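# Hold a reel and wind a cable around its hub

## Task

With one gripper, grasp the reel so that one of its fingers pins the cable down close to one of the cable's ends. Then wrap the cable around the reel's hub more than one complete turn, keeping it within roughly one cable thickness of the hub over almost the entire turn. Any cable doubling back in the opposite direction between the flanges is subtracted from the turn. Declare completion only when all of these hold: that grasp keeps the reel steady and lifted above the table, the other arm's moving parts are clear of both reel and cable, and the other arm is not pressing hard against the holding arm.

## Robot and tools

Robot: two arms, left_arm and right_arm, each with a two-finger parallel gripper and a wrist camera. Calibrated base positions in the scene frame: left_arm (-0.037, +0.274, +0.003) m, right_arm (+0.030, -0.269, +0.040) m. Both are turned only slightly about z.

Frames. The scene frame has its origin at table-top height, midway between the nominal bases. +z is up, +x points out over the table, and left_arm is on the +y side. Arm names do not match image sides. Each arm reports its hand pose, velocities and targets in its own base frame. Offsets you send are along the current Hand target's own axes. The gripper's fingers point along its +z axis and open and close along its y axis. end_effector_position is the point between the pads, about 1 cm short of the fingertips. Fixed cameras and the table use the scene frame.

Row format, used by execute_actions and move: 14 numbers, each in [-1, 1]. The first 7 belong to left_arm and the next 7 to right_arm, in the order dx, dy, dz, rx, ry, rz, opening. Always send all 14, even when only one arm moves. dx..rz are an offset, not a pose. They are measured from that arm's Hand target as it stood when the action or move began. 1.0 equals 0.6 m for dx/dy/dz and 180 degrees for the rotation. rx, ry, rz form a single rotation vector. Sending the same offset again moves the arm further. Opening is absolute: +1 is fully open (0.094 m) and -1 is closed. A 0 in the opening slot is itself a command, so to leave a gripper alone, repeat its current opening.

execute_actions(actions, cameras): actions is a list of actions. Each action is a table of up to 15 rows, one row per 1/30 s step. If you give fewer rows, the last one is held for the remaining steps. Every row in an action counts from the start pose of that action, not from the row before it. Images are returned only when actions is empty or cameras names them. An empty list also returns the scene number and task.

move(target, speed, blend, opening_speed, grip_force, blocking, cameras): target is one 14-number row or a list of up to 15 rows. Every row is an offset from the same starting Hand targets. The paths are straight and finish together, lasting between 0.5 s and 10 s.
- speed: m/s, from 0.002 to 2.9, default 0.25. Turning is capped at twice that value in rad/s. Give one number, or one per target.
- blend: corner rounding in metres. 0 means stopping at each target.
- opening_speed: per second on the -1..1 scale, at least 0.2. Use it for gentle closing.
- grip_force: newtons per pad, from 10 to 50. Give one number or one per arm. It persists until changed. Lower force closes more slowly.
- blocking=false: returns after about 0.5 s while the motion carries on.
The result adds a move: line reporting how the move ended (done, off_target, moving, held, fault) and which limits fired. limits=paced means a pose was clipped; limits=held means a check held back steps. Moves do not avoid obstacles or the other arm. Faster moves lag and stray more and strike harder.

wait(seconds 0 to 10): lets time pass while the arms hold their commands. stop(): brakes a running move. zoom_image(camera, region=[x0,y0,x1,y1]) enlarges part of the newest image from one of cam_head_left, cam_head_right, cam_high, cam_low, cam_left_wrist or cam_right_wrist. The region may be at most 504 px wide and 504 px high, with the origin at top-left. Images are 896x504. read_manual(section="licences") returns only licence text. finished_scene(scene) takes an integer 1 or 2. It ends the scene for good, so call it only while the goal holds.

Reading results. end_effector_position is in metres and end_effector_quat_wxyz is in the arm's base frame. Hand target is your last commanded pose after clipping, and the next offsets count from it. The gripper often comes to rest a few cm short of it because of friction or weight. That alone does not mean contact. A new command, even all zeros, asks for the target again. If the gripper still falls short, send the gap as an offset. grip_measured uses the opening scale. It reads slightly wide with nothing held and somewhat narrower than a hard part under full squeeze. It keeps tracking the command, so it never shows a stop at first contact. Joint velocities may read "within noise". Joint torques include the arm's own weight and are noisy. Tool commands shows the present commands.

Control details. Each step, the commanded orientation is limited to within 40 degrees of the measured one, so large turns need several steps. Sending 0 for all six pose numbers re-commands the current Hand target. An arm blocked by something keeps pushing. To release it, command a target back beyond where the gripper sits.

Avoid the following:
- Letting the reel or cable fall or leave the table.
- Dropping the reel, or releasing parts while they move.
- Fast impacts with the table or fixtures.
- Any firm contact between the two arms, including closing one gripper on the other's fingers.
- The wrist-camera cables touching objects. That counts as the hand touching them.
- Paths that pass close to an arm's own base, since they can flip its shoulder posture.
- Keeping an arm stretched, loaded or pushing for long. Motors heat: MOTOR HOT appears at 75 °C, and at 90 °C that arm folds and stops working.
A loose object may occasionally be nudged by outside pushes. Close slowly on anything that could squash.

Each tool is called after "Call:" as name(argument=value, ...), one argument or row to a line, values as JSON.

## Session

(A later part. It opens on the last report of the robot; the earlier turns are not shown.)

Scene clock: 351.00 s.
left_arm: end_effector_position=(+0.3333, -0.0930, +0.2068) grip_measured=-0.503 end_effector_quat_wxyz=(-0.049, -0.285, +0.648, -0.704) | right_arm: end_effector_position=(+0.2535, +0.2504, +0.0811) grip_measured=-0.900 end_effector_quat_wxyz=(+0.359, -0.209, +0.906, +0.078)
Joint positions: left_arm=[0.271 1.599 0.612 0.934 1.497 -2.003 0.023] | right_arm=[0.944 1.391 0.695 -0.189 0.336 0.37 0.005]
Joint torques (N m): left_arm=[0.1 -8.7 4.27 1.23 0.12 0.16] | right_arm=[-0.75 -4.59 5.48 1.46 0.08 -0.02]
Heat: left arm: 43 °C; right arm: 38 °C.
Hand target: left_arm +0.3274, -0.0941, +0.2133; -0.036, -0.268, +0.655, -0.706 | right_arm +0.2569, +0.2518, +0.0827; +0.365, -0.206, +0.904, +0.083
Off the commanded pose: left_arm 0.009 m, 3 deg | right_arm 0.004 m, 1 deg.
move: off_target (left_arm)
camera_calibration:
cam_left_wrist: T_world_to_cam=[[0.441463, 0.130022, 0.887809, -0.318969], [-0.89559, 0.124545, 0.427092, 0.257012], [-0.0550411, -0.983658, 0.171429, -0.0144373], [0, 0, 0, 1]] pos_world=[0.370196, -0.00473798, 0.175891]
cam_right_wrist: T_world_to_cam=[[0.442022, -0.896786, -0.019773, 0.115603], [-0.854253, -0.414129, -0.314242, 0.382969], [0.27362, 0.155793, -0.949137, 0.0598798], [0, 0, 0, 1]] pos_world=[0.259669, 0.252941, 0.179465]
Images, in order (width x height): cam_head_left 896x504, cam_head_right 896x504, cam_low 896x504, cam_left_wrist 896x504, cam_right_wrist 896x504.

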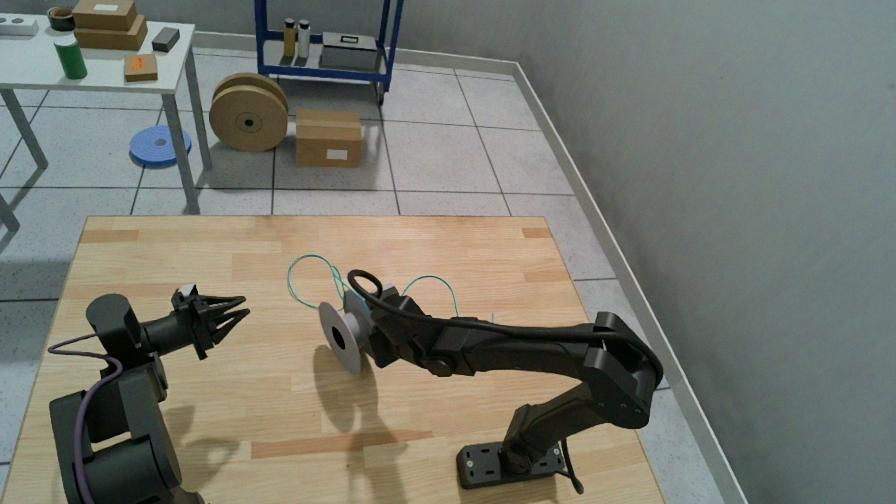

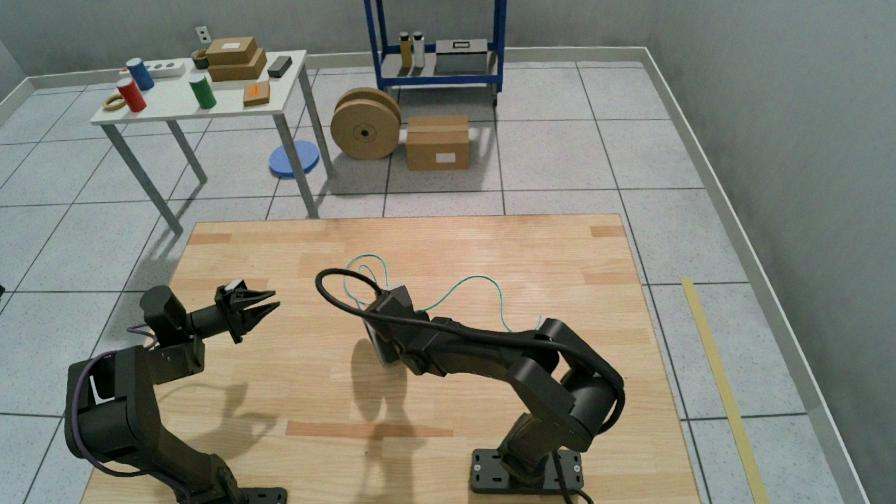

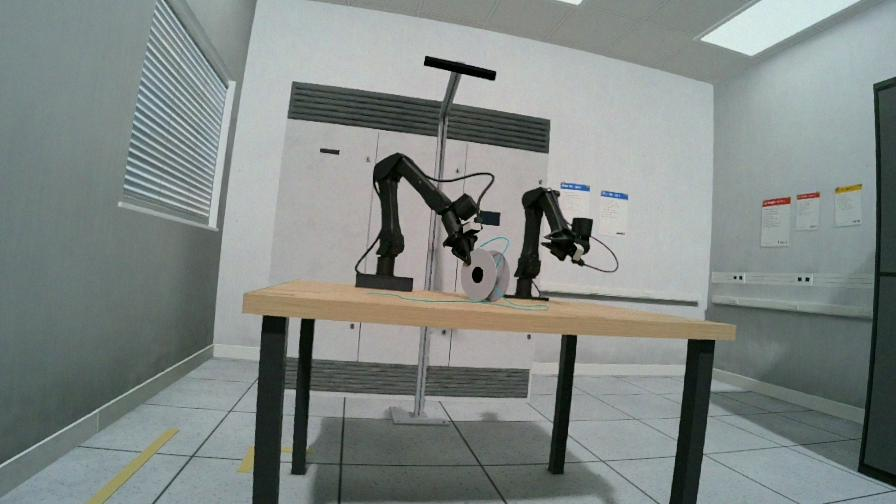

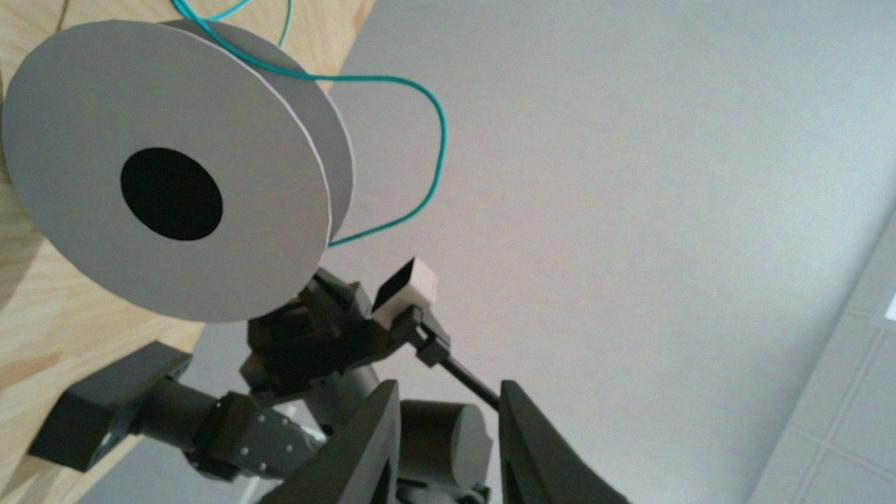

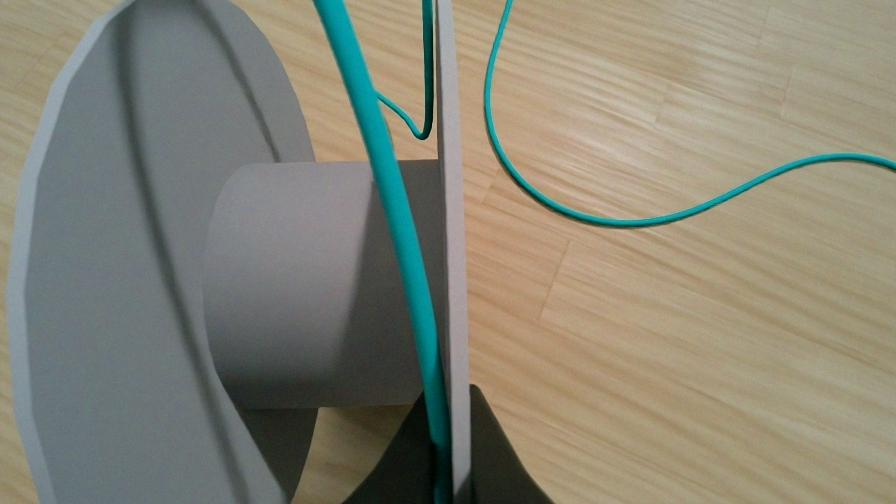

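Call:
move(
  target=[
    [0,0,0,0,0,0,-0.3,-0.1967,0,-0.2037,0,0,0,-1],
    [-0.1457,0.063,0.0607,-0.216,-0.199,0.764,-0.2,-0.4447,-0.0442,-0.1957,-0.142,-0.0073,-0.1527,-1],
  ],
  speed=0.2,
  blend=[0.03,0],
  cameras=["all"],
)

Call:
zoom_image(
  camera="cam_head_left",
  region=[210, 130, 430, 320],
)

Call:
zoom_image(
  camera="cam_head_right",
  region=[240, 130, 460, 320],
)

Scene clock: 376.30 s.
left_arm: end_effector_position=(+0.4003, -0.1069, +0.1438) grip_measured=-0.203 end_effector_quat_wxyz=(+0.706, +0.355, +0.613, -0.007) | right_arm: end_effector_position=(+0.3634, +0.2685, +0.3390) grip_measured=-0.900 end_effector_quat_wxyz=(+0.308, -0.483, +0.801, +0.176)
Joint positions: left_arm=[-0.065 1.784 0.378 1.402 0.47 0.517 0.037] | right_arm=[0.49 1.935 2.409 -1.405 -0.368 -0.472 0.005]
Joint torques (N m): left_arm=[-0.59 -5.15 3.06 1.85 -0.1 0.08] | right_arm=[-0.64 -7.31 7.91 1.36 -0.69 -0.05]
Heat: left arm: 43 °C; right arm: 39 °C.
Hand target: left_arm +0.3990, -0.1075, +0.1420; +0.707, +0.356, +0.611, -0.002 | right_arm +0.3680, +0.2758, +0.3526; +0.330, -0.487, +0.785, +0.193
Off the commanded pose: left_arm 0.002 m, 1 deg | right_arm 0.016 m, 4 deg.
move: off_target (right_arm); blend cut to 0 m at target 1
camera_calibration:
cam_left_wrist: T_world_to_cam=[[-0.423179, -0.756723, -0.498287, 0.159898], [-0.139573, 0.597839, -0.789372, 0.26851], [0.895231, -0.264498, -0.358611, -0.240837], [0, 0, 0, 1]] pos_world=[0.320747, -0.103228, 0.205262]
cam_right_wrist: T_world_to_cam=[[0.884865, -0.465596, -0.0152995, -0.189894], [-0.449719, -0.845201, -0.288769, 0.525555], [0.121518, 0.262402, -0.957277, 0.301212], [0, 0, 0, 1]] pos_world=[0.367779, 0.276747, 0.437202]

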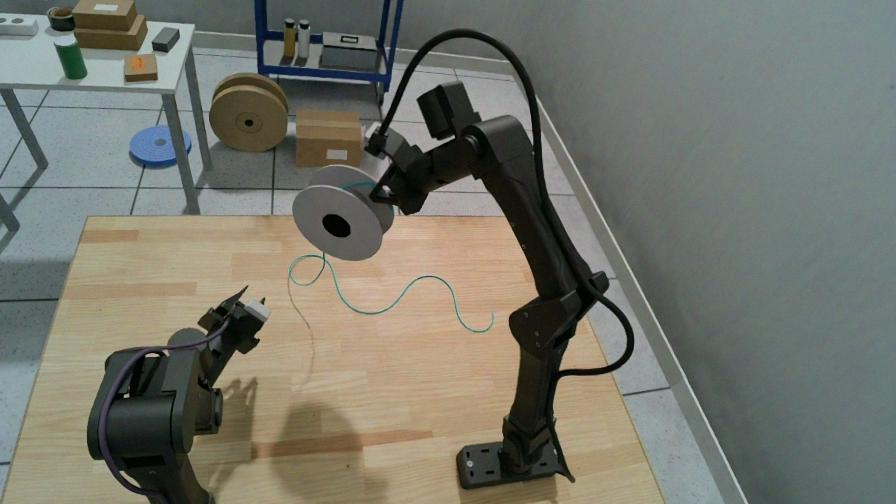

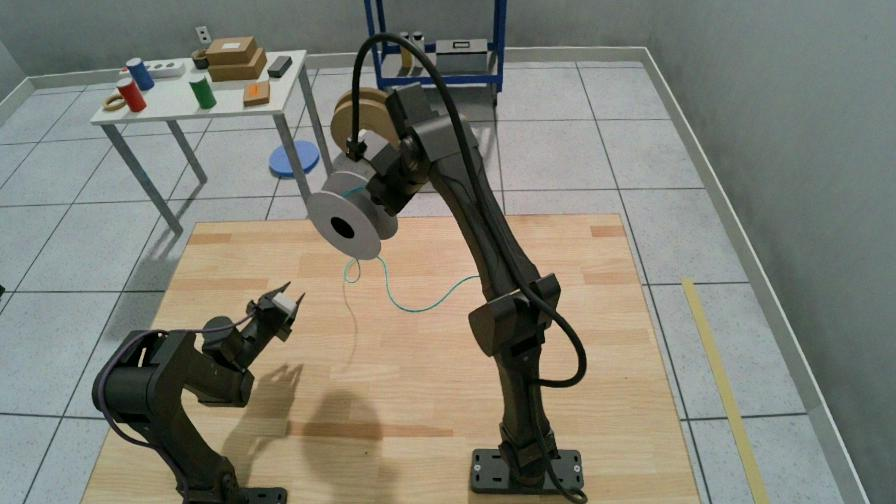

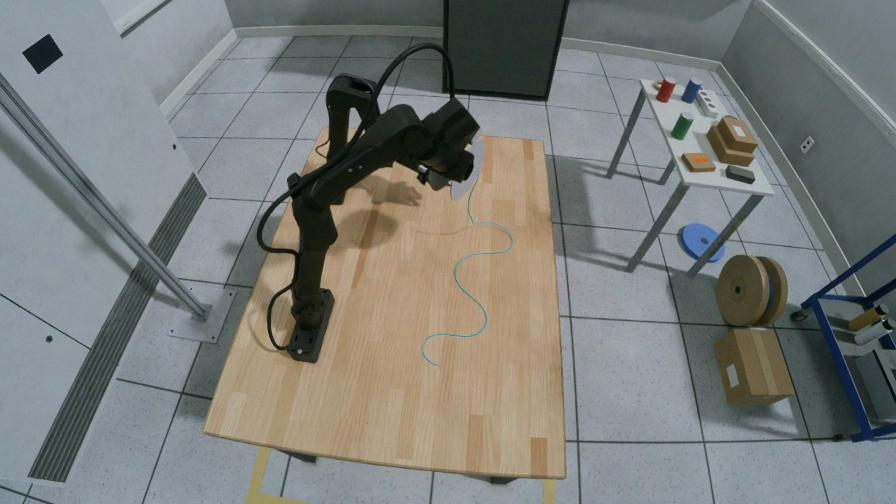

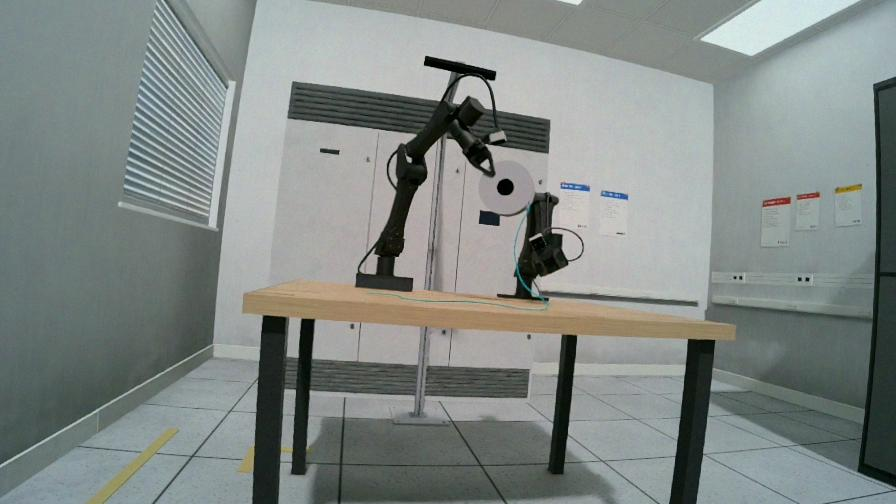

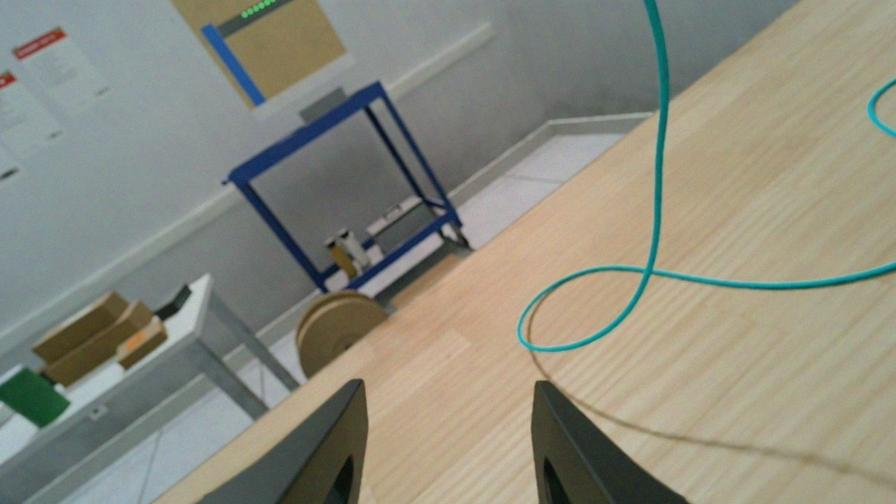

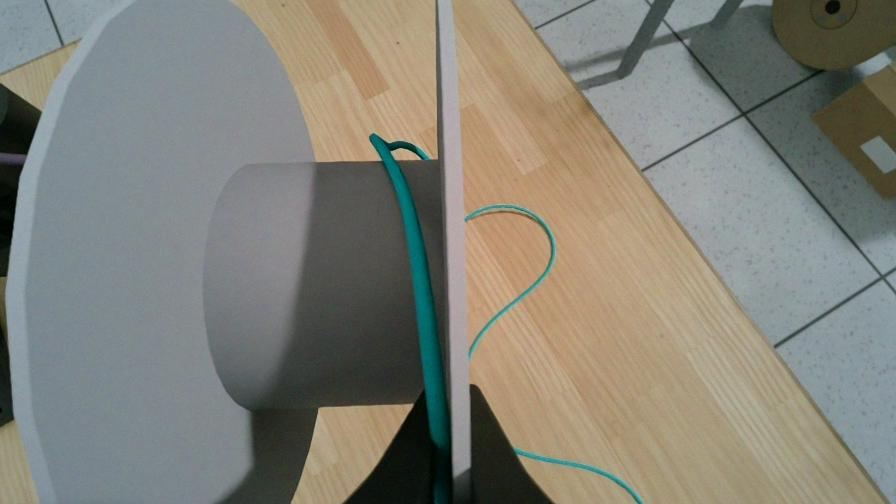

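Scaled by 2.291 from the camera's 896x504 image, which has a finer 1280x720 frame.

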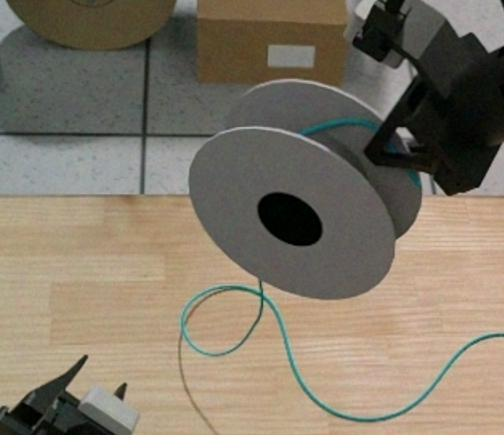

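Scaled by 2.291 from the camera's 896x504 image, which has a finer 1280x720 frame.

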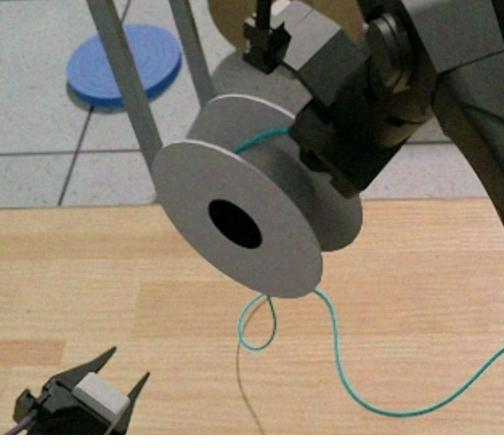

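Call:
move(
  target=[-0.088,-0.117,0.083,0,0,0,-0.2,0,0,0,0,0,0,-1],
  speed=0.15,
  cameras=["cam_left_wrist"],
)

Scene clock: 392.87 s.
left_arm: end_effector_position=(+0.3917, -0.2068, +0.1504) grip_measured=-0.203 end_effector_quat_wxyz=(+0.705, +0.358, +0.612, -0.008) | right_arm: end_effector_position=(+0.3634, +0.2685, +0.3390) grip_measured=-0.900 end_effector_quat_wxyz=(+0.308, -0.483, +0.801, +0.176)
Joint positions: left_arm=[-0.452 1.79 0.454 1.331 0.089 0.518 0.037] | right_arm=[0.49 1.935 2.409 -1.405 -0.368 -0.472 0.005]
Joint torques (N m): left_arm=[-0.12 -5.65 6.15 1.61 -0.13 0.07] | right_arm=[-0.62 -7.24 7.8 1.38 -0.68 -0.03]
Heat: left arm: 44 °C; right arm: 39 °C.
Hand target: left_arm +0.3979, -0.2079, +0.1526; +0.707, +0.356, +0.611, -0.002 | right_arm +0.3680, +0.2758, +0.3526; +0.330, -0.487, +0.785, +0.193
Off the commanded pose: left_arm 0.007 m, 1 deg | right_arm 0.016 m, 4 deg.
move: off_target (right_arm)
camera_calibration:
cam_left_wrist: T_world_to_cam=[[-0.428112, -0.752652, -0.500235, 0.0870016], [-0.136345, 0.600982, -0.787547, 0.331446], [0.893381, -0.268954, -0.359908, -0.257241], [0, 0, 0, 1]] pos_world=[0.312252, -0.202897, 0.211968]
Images, in order (width x height): cam_left_wrist 896x504.

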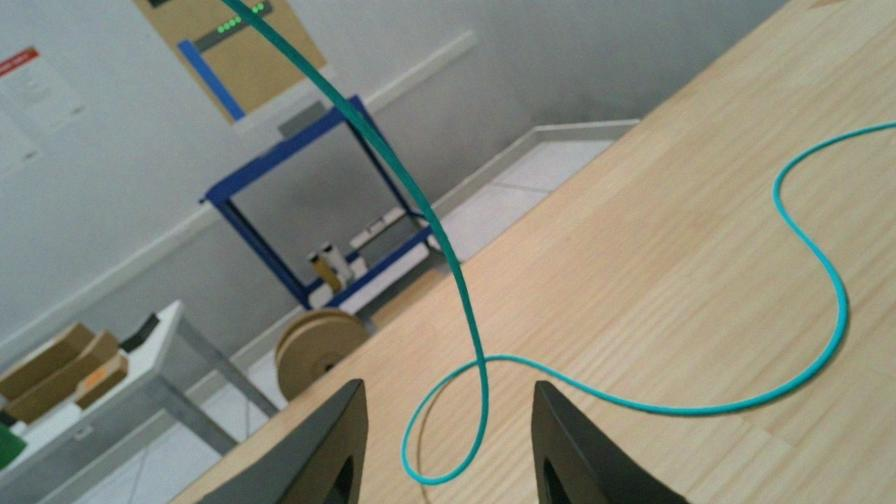

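Call:
move(
  target=[-0.01,-0.007,0.138,0,0,0,-0.2,0,0,0,0,0,0,-1],
  speed=0.12,
  cameras=["cam_left_wrist"],
)

Scene clock: 400.57 s.
left_arm: end_effector_position=(+0.4608, -0.2518, +0.1539) grip_measured=-0.203 end_effector_quat_wxyz=(+0.705, +0.357, +0.613, -0.006) | right_arm: end_effector_position=(+0.3634, +0.2685, +0.3390) grip_measured=-0.900 end_effector_quat_wxyz=(+0.308, -0.483, +0.801, +0.176)
Joint positions: left_arm=[-0.484 1.988 0.802 1.18 0.052 0.518 0.037] | right_arm=[0.49 1.935 2.409 -1.405 -0.368 -0.472 0.005]
Joint torques (N m): left_arm=[-0.58 -7.86 7.13 1.63 -0.13 0.07] | right_arm=[-0.64 -7.32 7.9 1.42 -0.69 -0.07]
Heat: left arm: 45 °C; right arm: 39 °C.
Hand target: left_arm +0.4659, -0.2556, +0.1556; +0.707, +0.356, +0.611, -0.002 | right_arm +0.3680, +0.2758, +0.3526; +0.330, -0.487, +0.785, +0.193
Off the commanded pose: left_arm 0.007 m, 1 deg | right_arm 0.016 m, 4 deg.
move: off_target (right_arm)
camera_calibration:
cam_left_wrist: T_world_to_cam=[[-0.424374, -0.754445, -0.500719, 0.082377], [-0.139436, 0.600835, -0.787118, 0.371974], [0.894687, -0.264214, -0.360175, -0.329191], [0, 0, 0, 1]] pos_world=[0.381348, -0.248323, 0.215469]
Images, in order (width x height): cam_left_wrist 896x504.

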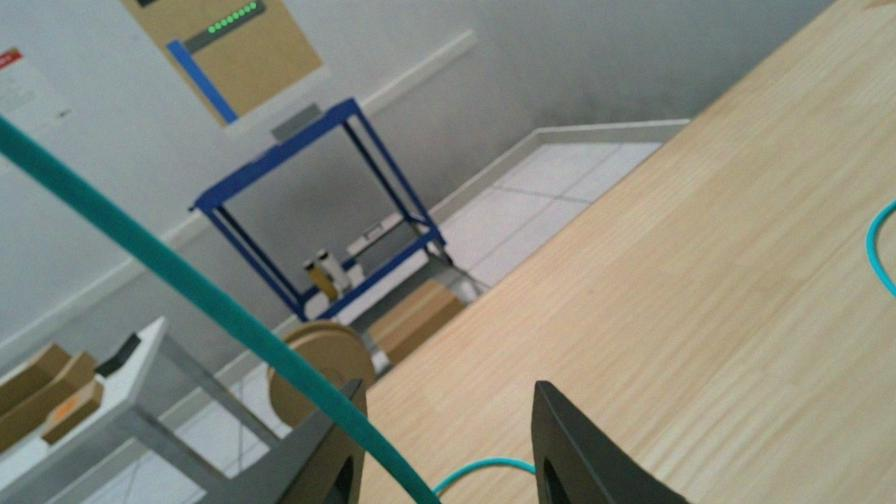

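Call:
move(
  target=[
    [0,0,-0.018,0,0,-0.13,-0.2,0,0,0,0,0,0,-1],
    [0,0,-0.018,0,0,-0.13,-1,0,0,0,0,0,0,-1],
  ],
  speed=0.12,
  cameras=["cam_left_wrist","cam_right_wrist"],
)

Scene clock: 409.77 s.
left_arm: end_effector_position=(+0.4588, -0.2507, +0.1495) grip_measured=-0.941 end_effector_quat_wxyz=(+0.686, +0.231, +0.675, -0.144) | right_arm: end_effector_position=(+0.3634, +0.2685, +0.3390) grip_measured=-0.900 end_effector_quat_wxyz=(+0.308, -0.483, +0.801, +0.176)
Joint positions: left_arm=[-0.484 1.988 0.791 1.179 0.052 0.124 0.003] | right_arm=[0.49 1.935 2.409 -1.405 -0.368 -0.472 0.005]
Joint torques (N m): left_arm=[-0.44 -10.21 4.05 1.82 -0.11 -0.1] | right_arm=[-0.61 -7.31 8.09 1.4 -0.7 -0.05]
Heat: left arm: 45 °C; right arm: 39 °C.
Hand target: left_arm +0.4565, -0.2501, +0.1556; +0.692, +0.225, +0.670, -0.146 | right_arm +0.3680, +0.2758, +0.3526; +0.330, -0.487, +0.785, +0.193
Off the commanded pose: left_arm 0.006 m, 1 deg | right_arm 0.016 m, 4 deg.
move: off_target (right_arm)
camera_calibration:
cam_left_wrist: T_world_to_cam=[[-0.487945, -0.863164, -0.129838, 0.0266333], [-0.32103, 0.315784, -0.892872, 0.395313], [0.811696, -0.39399, -0.431186, -0.31256], [0, 0, 0, 1]] pos_world=[0.393606, -0.22499, 0.22165]
cam_right_wrist: T_world_to_cam=[[0.884865, -0.465596, -0.0152995, -0.189894], [-0.449719, -0.845201, -0.288769, 0.525555], [0.121518, 0.262402, -0.957277, 0.301212], [0, 0, 0, 1]] pos_world=[0.367779, 0.276747, 0.437202]
Images, in order (width x height): cam_left_wrist 896x504, cam_right_wrist 896x504.

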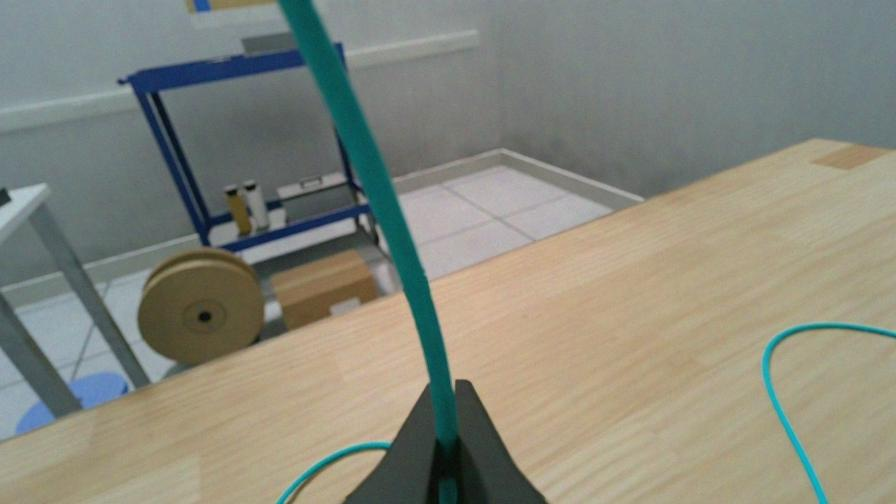

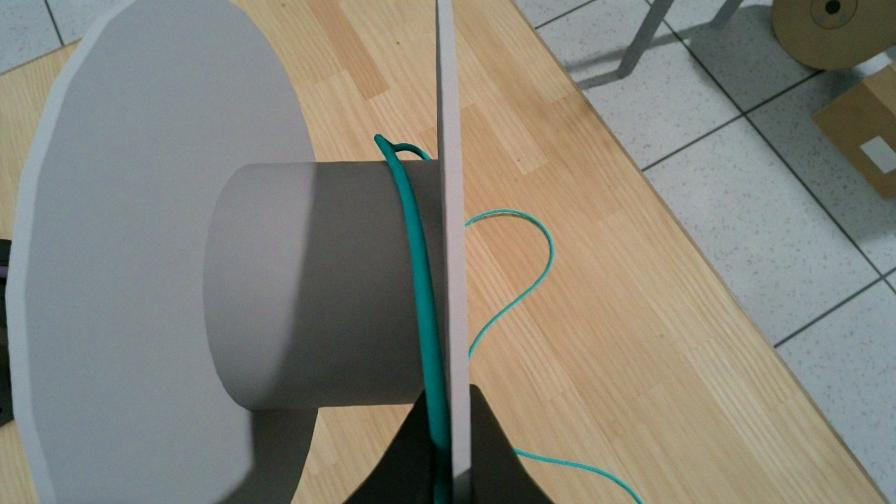

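Call:
move(
  target=[0.062,0.011,-0.017,0,0,0,-1,0,0,0,0,0,0,-1],
  speed=0.1,
  cameras=["cam_left_wrist","cam_right_wrist"],
)

Scene clock: 416.37 s.
left_arm: end_effector_position=(+0.4547, -0.2373, +0.1246) grip_measured=-0.941 end_effector_quat_wxyz=(+0.693, +0.227, +0.670, -0.142) | right_arm: end_effector_position=(+0.3620, +0.2678, +0.3359) grip_measured=-0.900 end_effector_quat_wxyz=(+0.300, -0.483, +0.803, +0.177)
Joint positions: left_arm=[-0.458 2.077 0.737 1.341 0.071 0.124 0.003] | right_arm=[0.49 1.938 2.409 -1.417 -0.368 -0.473 0.005]
Joint torques (N m): left_arm=[0.27 -7.71 3.37 1.9 0.05 -0.1] | right_arm=[-0.66 -7.72 7.83 1.5 -0.68 -0.07]
Heat: left arm: 45 °C; right arm: 39 °C.
Hand target: left_arm +0.4533, -0.2355, +0.1194; +0.692, +0.225, +0.670, -0.145 | right_arm +0.3680, +0.2758, +0.3526; +0.330, -0.487, +0.785, +0.193
Off the commanded pose: left_arm 0.006 m, 0 deg | right_arm 0.020 m, 4 deg.
move: off_target (right_arm)
camera_calibration:
cam_left_wrist: T_world_to_cam=[[-0.480029, -0.867581, -0.129905, 0.028263], [-0.309352, 0.305978, -0.900377, 0.360735], [0.820898, -0.392021, -0.415266, -0.320285], [0, 0, 0, 1]] pos_world=[0.388082, -0.211415, 0.195465]
cam_right_wrist: T_world_to_cam=[[0.885036, -0.464939, -0.023295, -0.186569], [-0.452646, -0.847791, -0.276337, 0.520955], [0.10873, 0.255112, -0.960779, 0.306321], [0, 0, 0, 1]] pos_world=[0.367622, 0.276771, 0.43392]
Images, in order (width x height): cam_left_wrist 896x504, cam_right_wrist 896x504.

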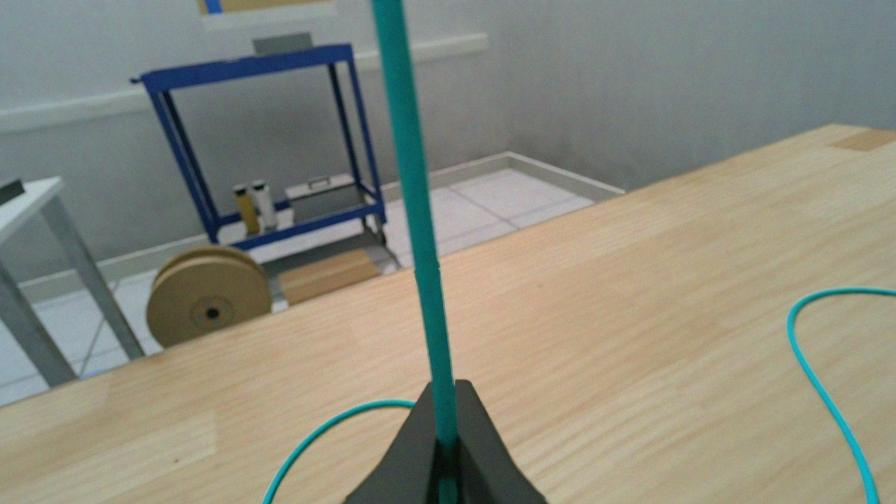

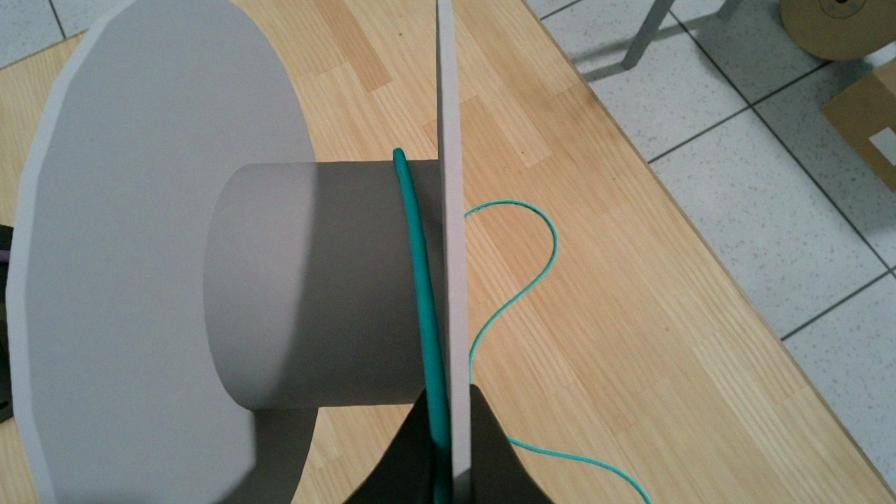

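Call:
move(
  target=[0,0,0,0,0,0,-0.83,0,0,0,0,0,0,-1],
  cameras=["cam_right_wrist","cam_left_wrist","cam_low"],
)

Scene clock: 430.20 s.
left_arm: end_effector_position=(+0.4546, -0.2373, +0.1246) grip_measured=-0.833 end_effector_quat_wxyz=(+0.693, +0.227, +0.670, -0.143) | right_arm: end_effector_position=(+0.3620, +0.2678, +0.3359) grip_measured=-0.900 end_effector_quat_wxyz=(+0.300, -0.483, +0.803, +0.177)
Joint positions: left_arm=[-0.458 2.077 0.737 1.341 0.072 0.124 0.008] | right_arm=[0.49 1.938 2.409 -1.417 -0.368 -0.473 0.005]
Joint torques (N m): left_arm=[0.25 -7.71 3.38 1.92 0.04 -0.1] | right_arm=[-0.66 -7.6 7.9 1.52 -0.7 -0.04]
Heat: left arm: 47 °C; right arm: 39 °C.
Hand target: left_arm +0.4533, -0.2355, +0.1194; +0.692, +0.225, +0.670, -0.145 | right_arm +0.3680, +0.2758, +0.3526; +0.330, -0.487, +0.785, +0.193
Off the commanded pose: left_arm 0.006 m, 0 deg | right_arm 0.020 m, 4 deg.
move: off_target (right_arm)
camera_calibration:
cam_left_wrist: T_world_to_cam=[[-0.480364, -0.8674, -0.129876, 0.0284275], [-0.309262, 0.306082, -0.900372, 0.36072], [0.820736, -0.39234, -0.415285, -0.320286], [0, 0, 0, 1]] pos_world=[0.388083, -0.211413, 0.195465]
cam_right_wrist: T_world_to_cam=[[0.885036, -0.464939, -0.023295, -0.186569], [-0.452646, -0.847791, -0.276337, 0.520955], [0.10873, 0.255112, -0.960779, 0.306321], [0, 0, 0, 1]] pos_world=[0.367622, 0.276771, 0.43392]
Images, in order (width x height): cam_low 896x504, cam_left_wrist 896x504, cam_right_wrist 896x504.

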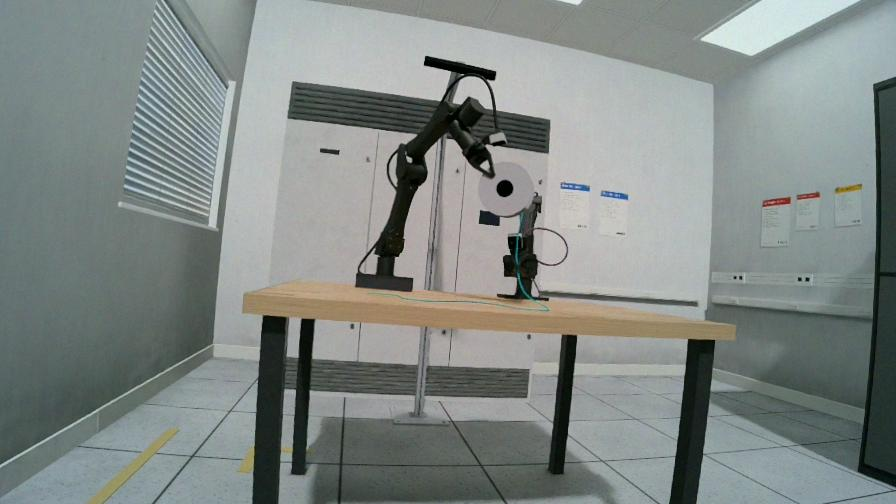

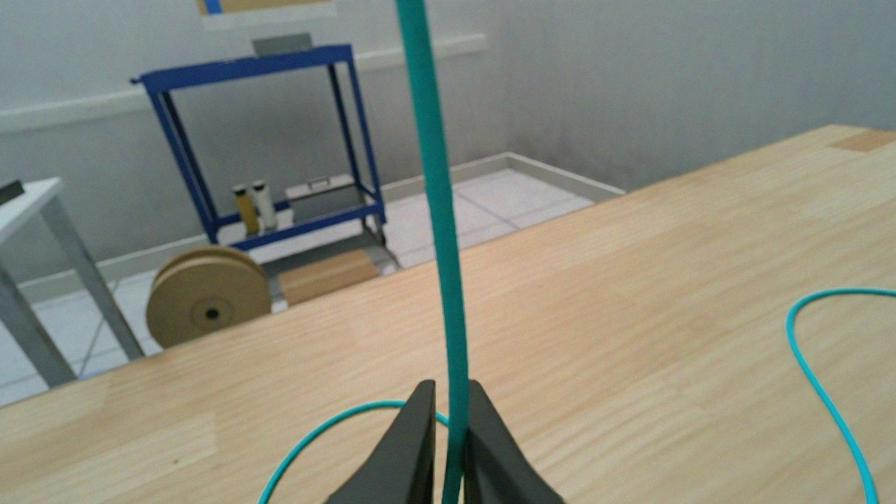

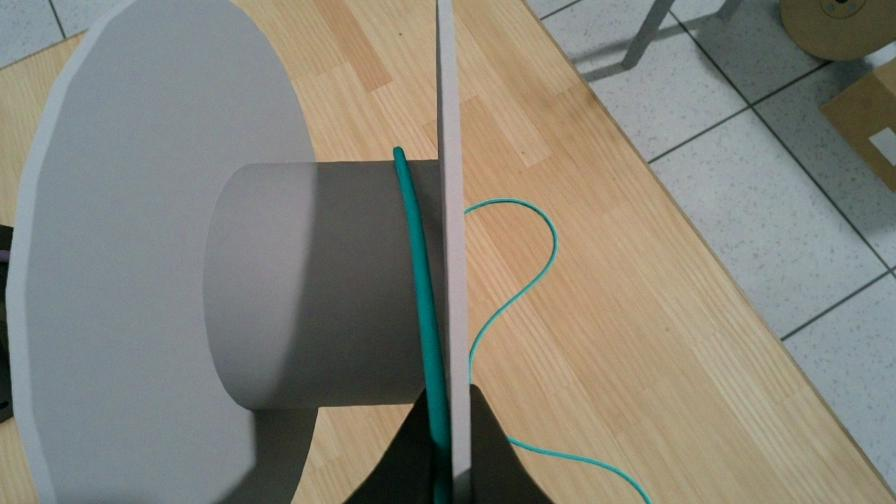

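Call:
move(
  target=[
    [0.0147,-0.1627,-0.035,0,0,-0.009,-0.83,0,0,0,0,0,0,-1],
    [-0.07,-0.388,-0.035,0,0,-0.148,-0.83,0,0,0,0,0,0,-1],
  ],
  blend=[0.03,0],
  speed=0.08,
  cameras=["cam_right_wrist","cam_left_wrist","cam_low","cam_head_right","cam_head_left"],
)

Scene clock: 441.33 s.
left_arm: end_effector_position=(+0.3129, -0.4253, +0.1284) grip_measured=-0.833 end_effector_quat_wxyz=(+0.637, +0.074, +0.707, -0.299) | right_arm: end_effector_position=(+0.3620, +0.2678, +0.3359) grip_measured=-0.900 end_effector_quat_wxyz=(+0.300, -0.483, +0.803, +0.177)
Joint positions: left_arm=[-1.128 2.13 0.896 1.222 -0.585 -0.342 0.008] | right_arm=[0.49 1.938 2.409 -1.417 -0.368 -0.473 0.005]
Joint torques (N m): left_arm=[-0.27 -9.91 6.64 1.46 -0.17 -0.09] | right_arm=[-0.61 -7.56 7.83 1.47 -0.66 -0.07]
Heat: left arm: 48 °C; right arm: 39 °C.
Hand target: left_arm +0.3157, -0.4285, +0.1343; +0.640, +0.064, +0.704, -0.301 | right_arm +0.3680, +0.2758, +0.3526; +0.330, -0.487, +0.785, +0.193
Off the commanded pose: left_arm 0.007 m, 1 deg | right_arm 0.020 m, 4 deg.
move: off_target (right_arm)
camera_calibration:
cam_left_wrist: T_world_to_cam=[[-0.466196, -0.823901, 0.322256, -0.246217], [-0.524381, -0.0360304, -0.850721, 0.29329], [0.712521, -0.565588, -0.415241, -0.315971], [0, 0, 0, 1]] pos_world=[0.264146, -0.371, 0.197649]
cam_right_wrist: T_world_to_cam=[[0.885036, -0.464939, -0.023295, -0.186569], [-0.452646, -0.847791, -0.276337, 0.520955], [0.10873, 0.255112, -0.960779, 0.306321], [0, 0, 0, 1]] pos_world=[0.367622, 0.276771, 0.43392]
Images, in order (width x height): cam_head_left 896x504, cam_head_right 896x504, cam_low 896x504, cam_left_wrist 896x504, cam_right_wrist 896x504.

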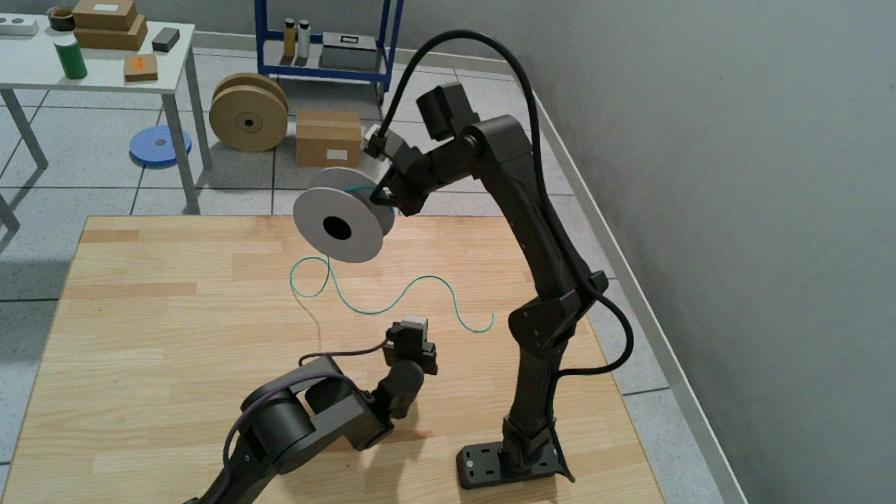

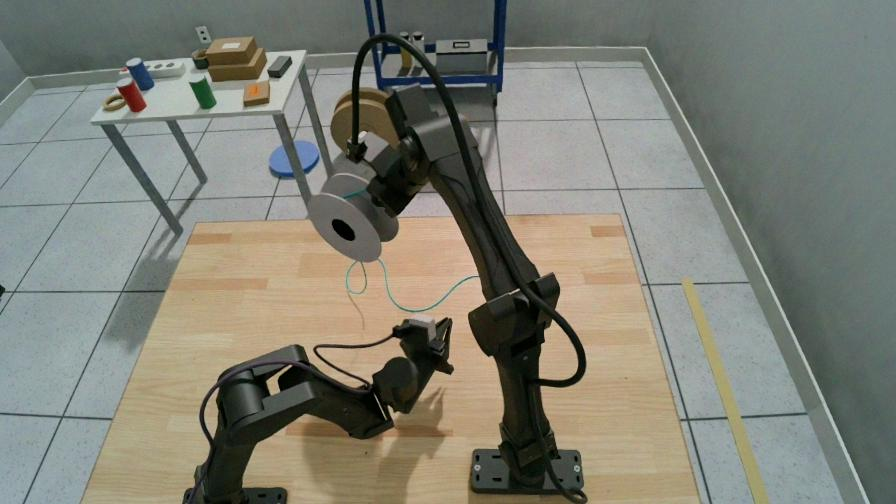

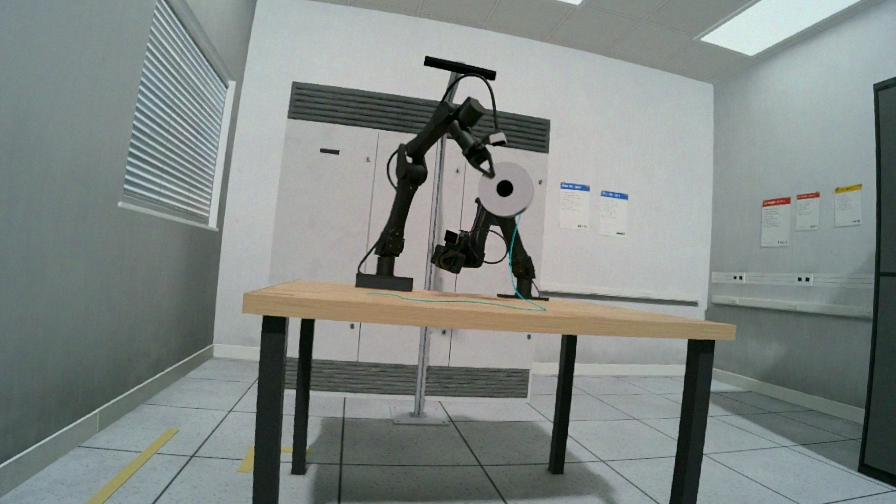

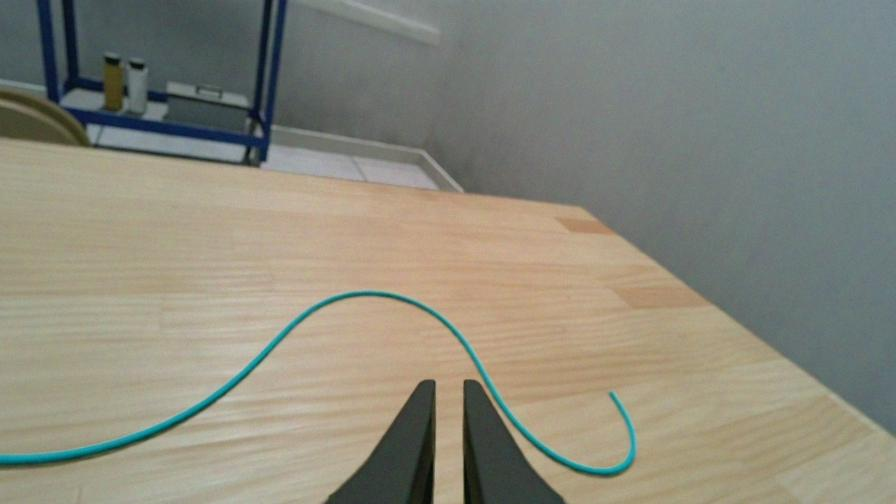

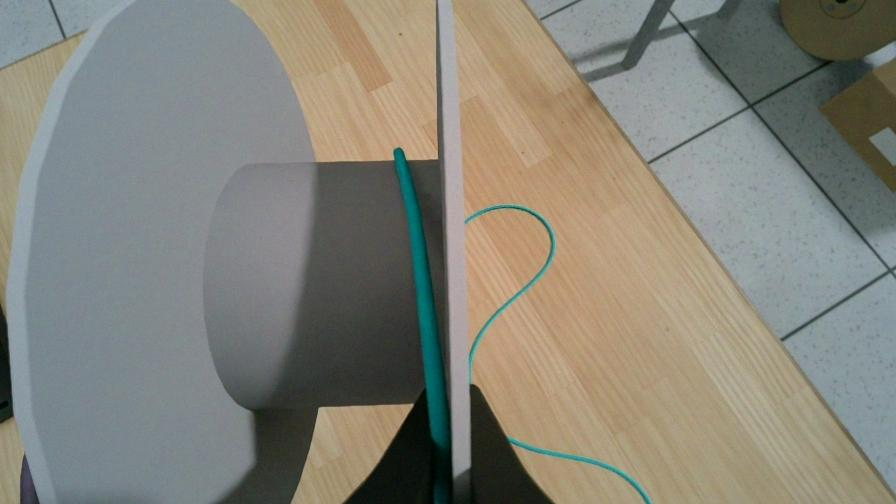

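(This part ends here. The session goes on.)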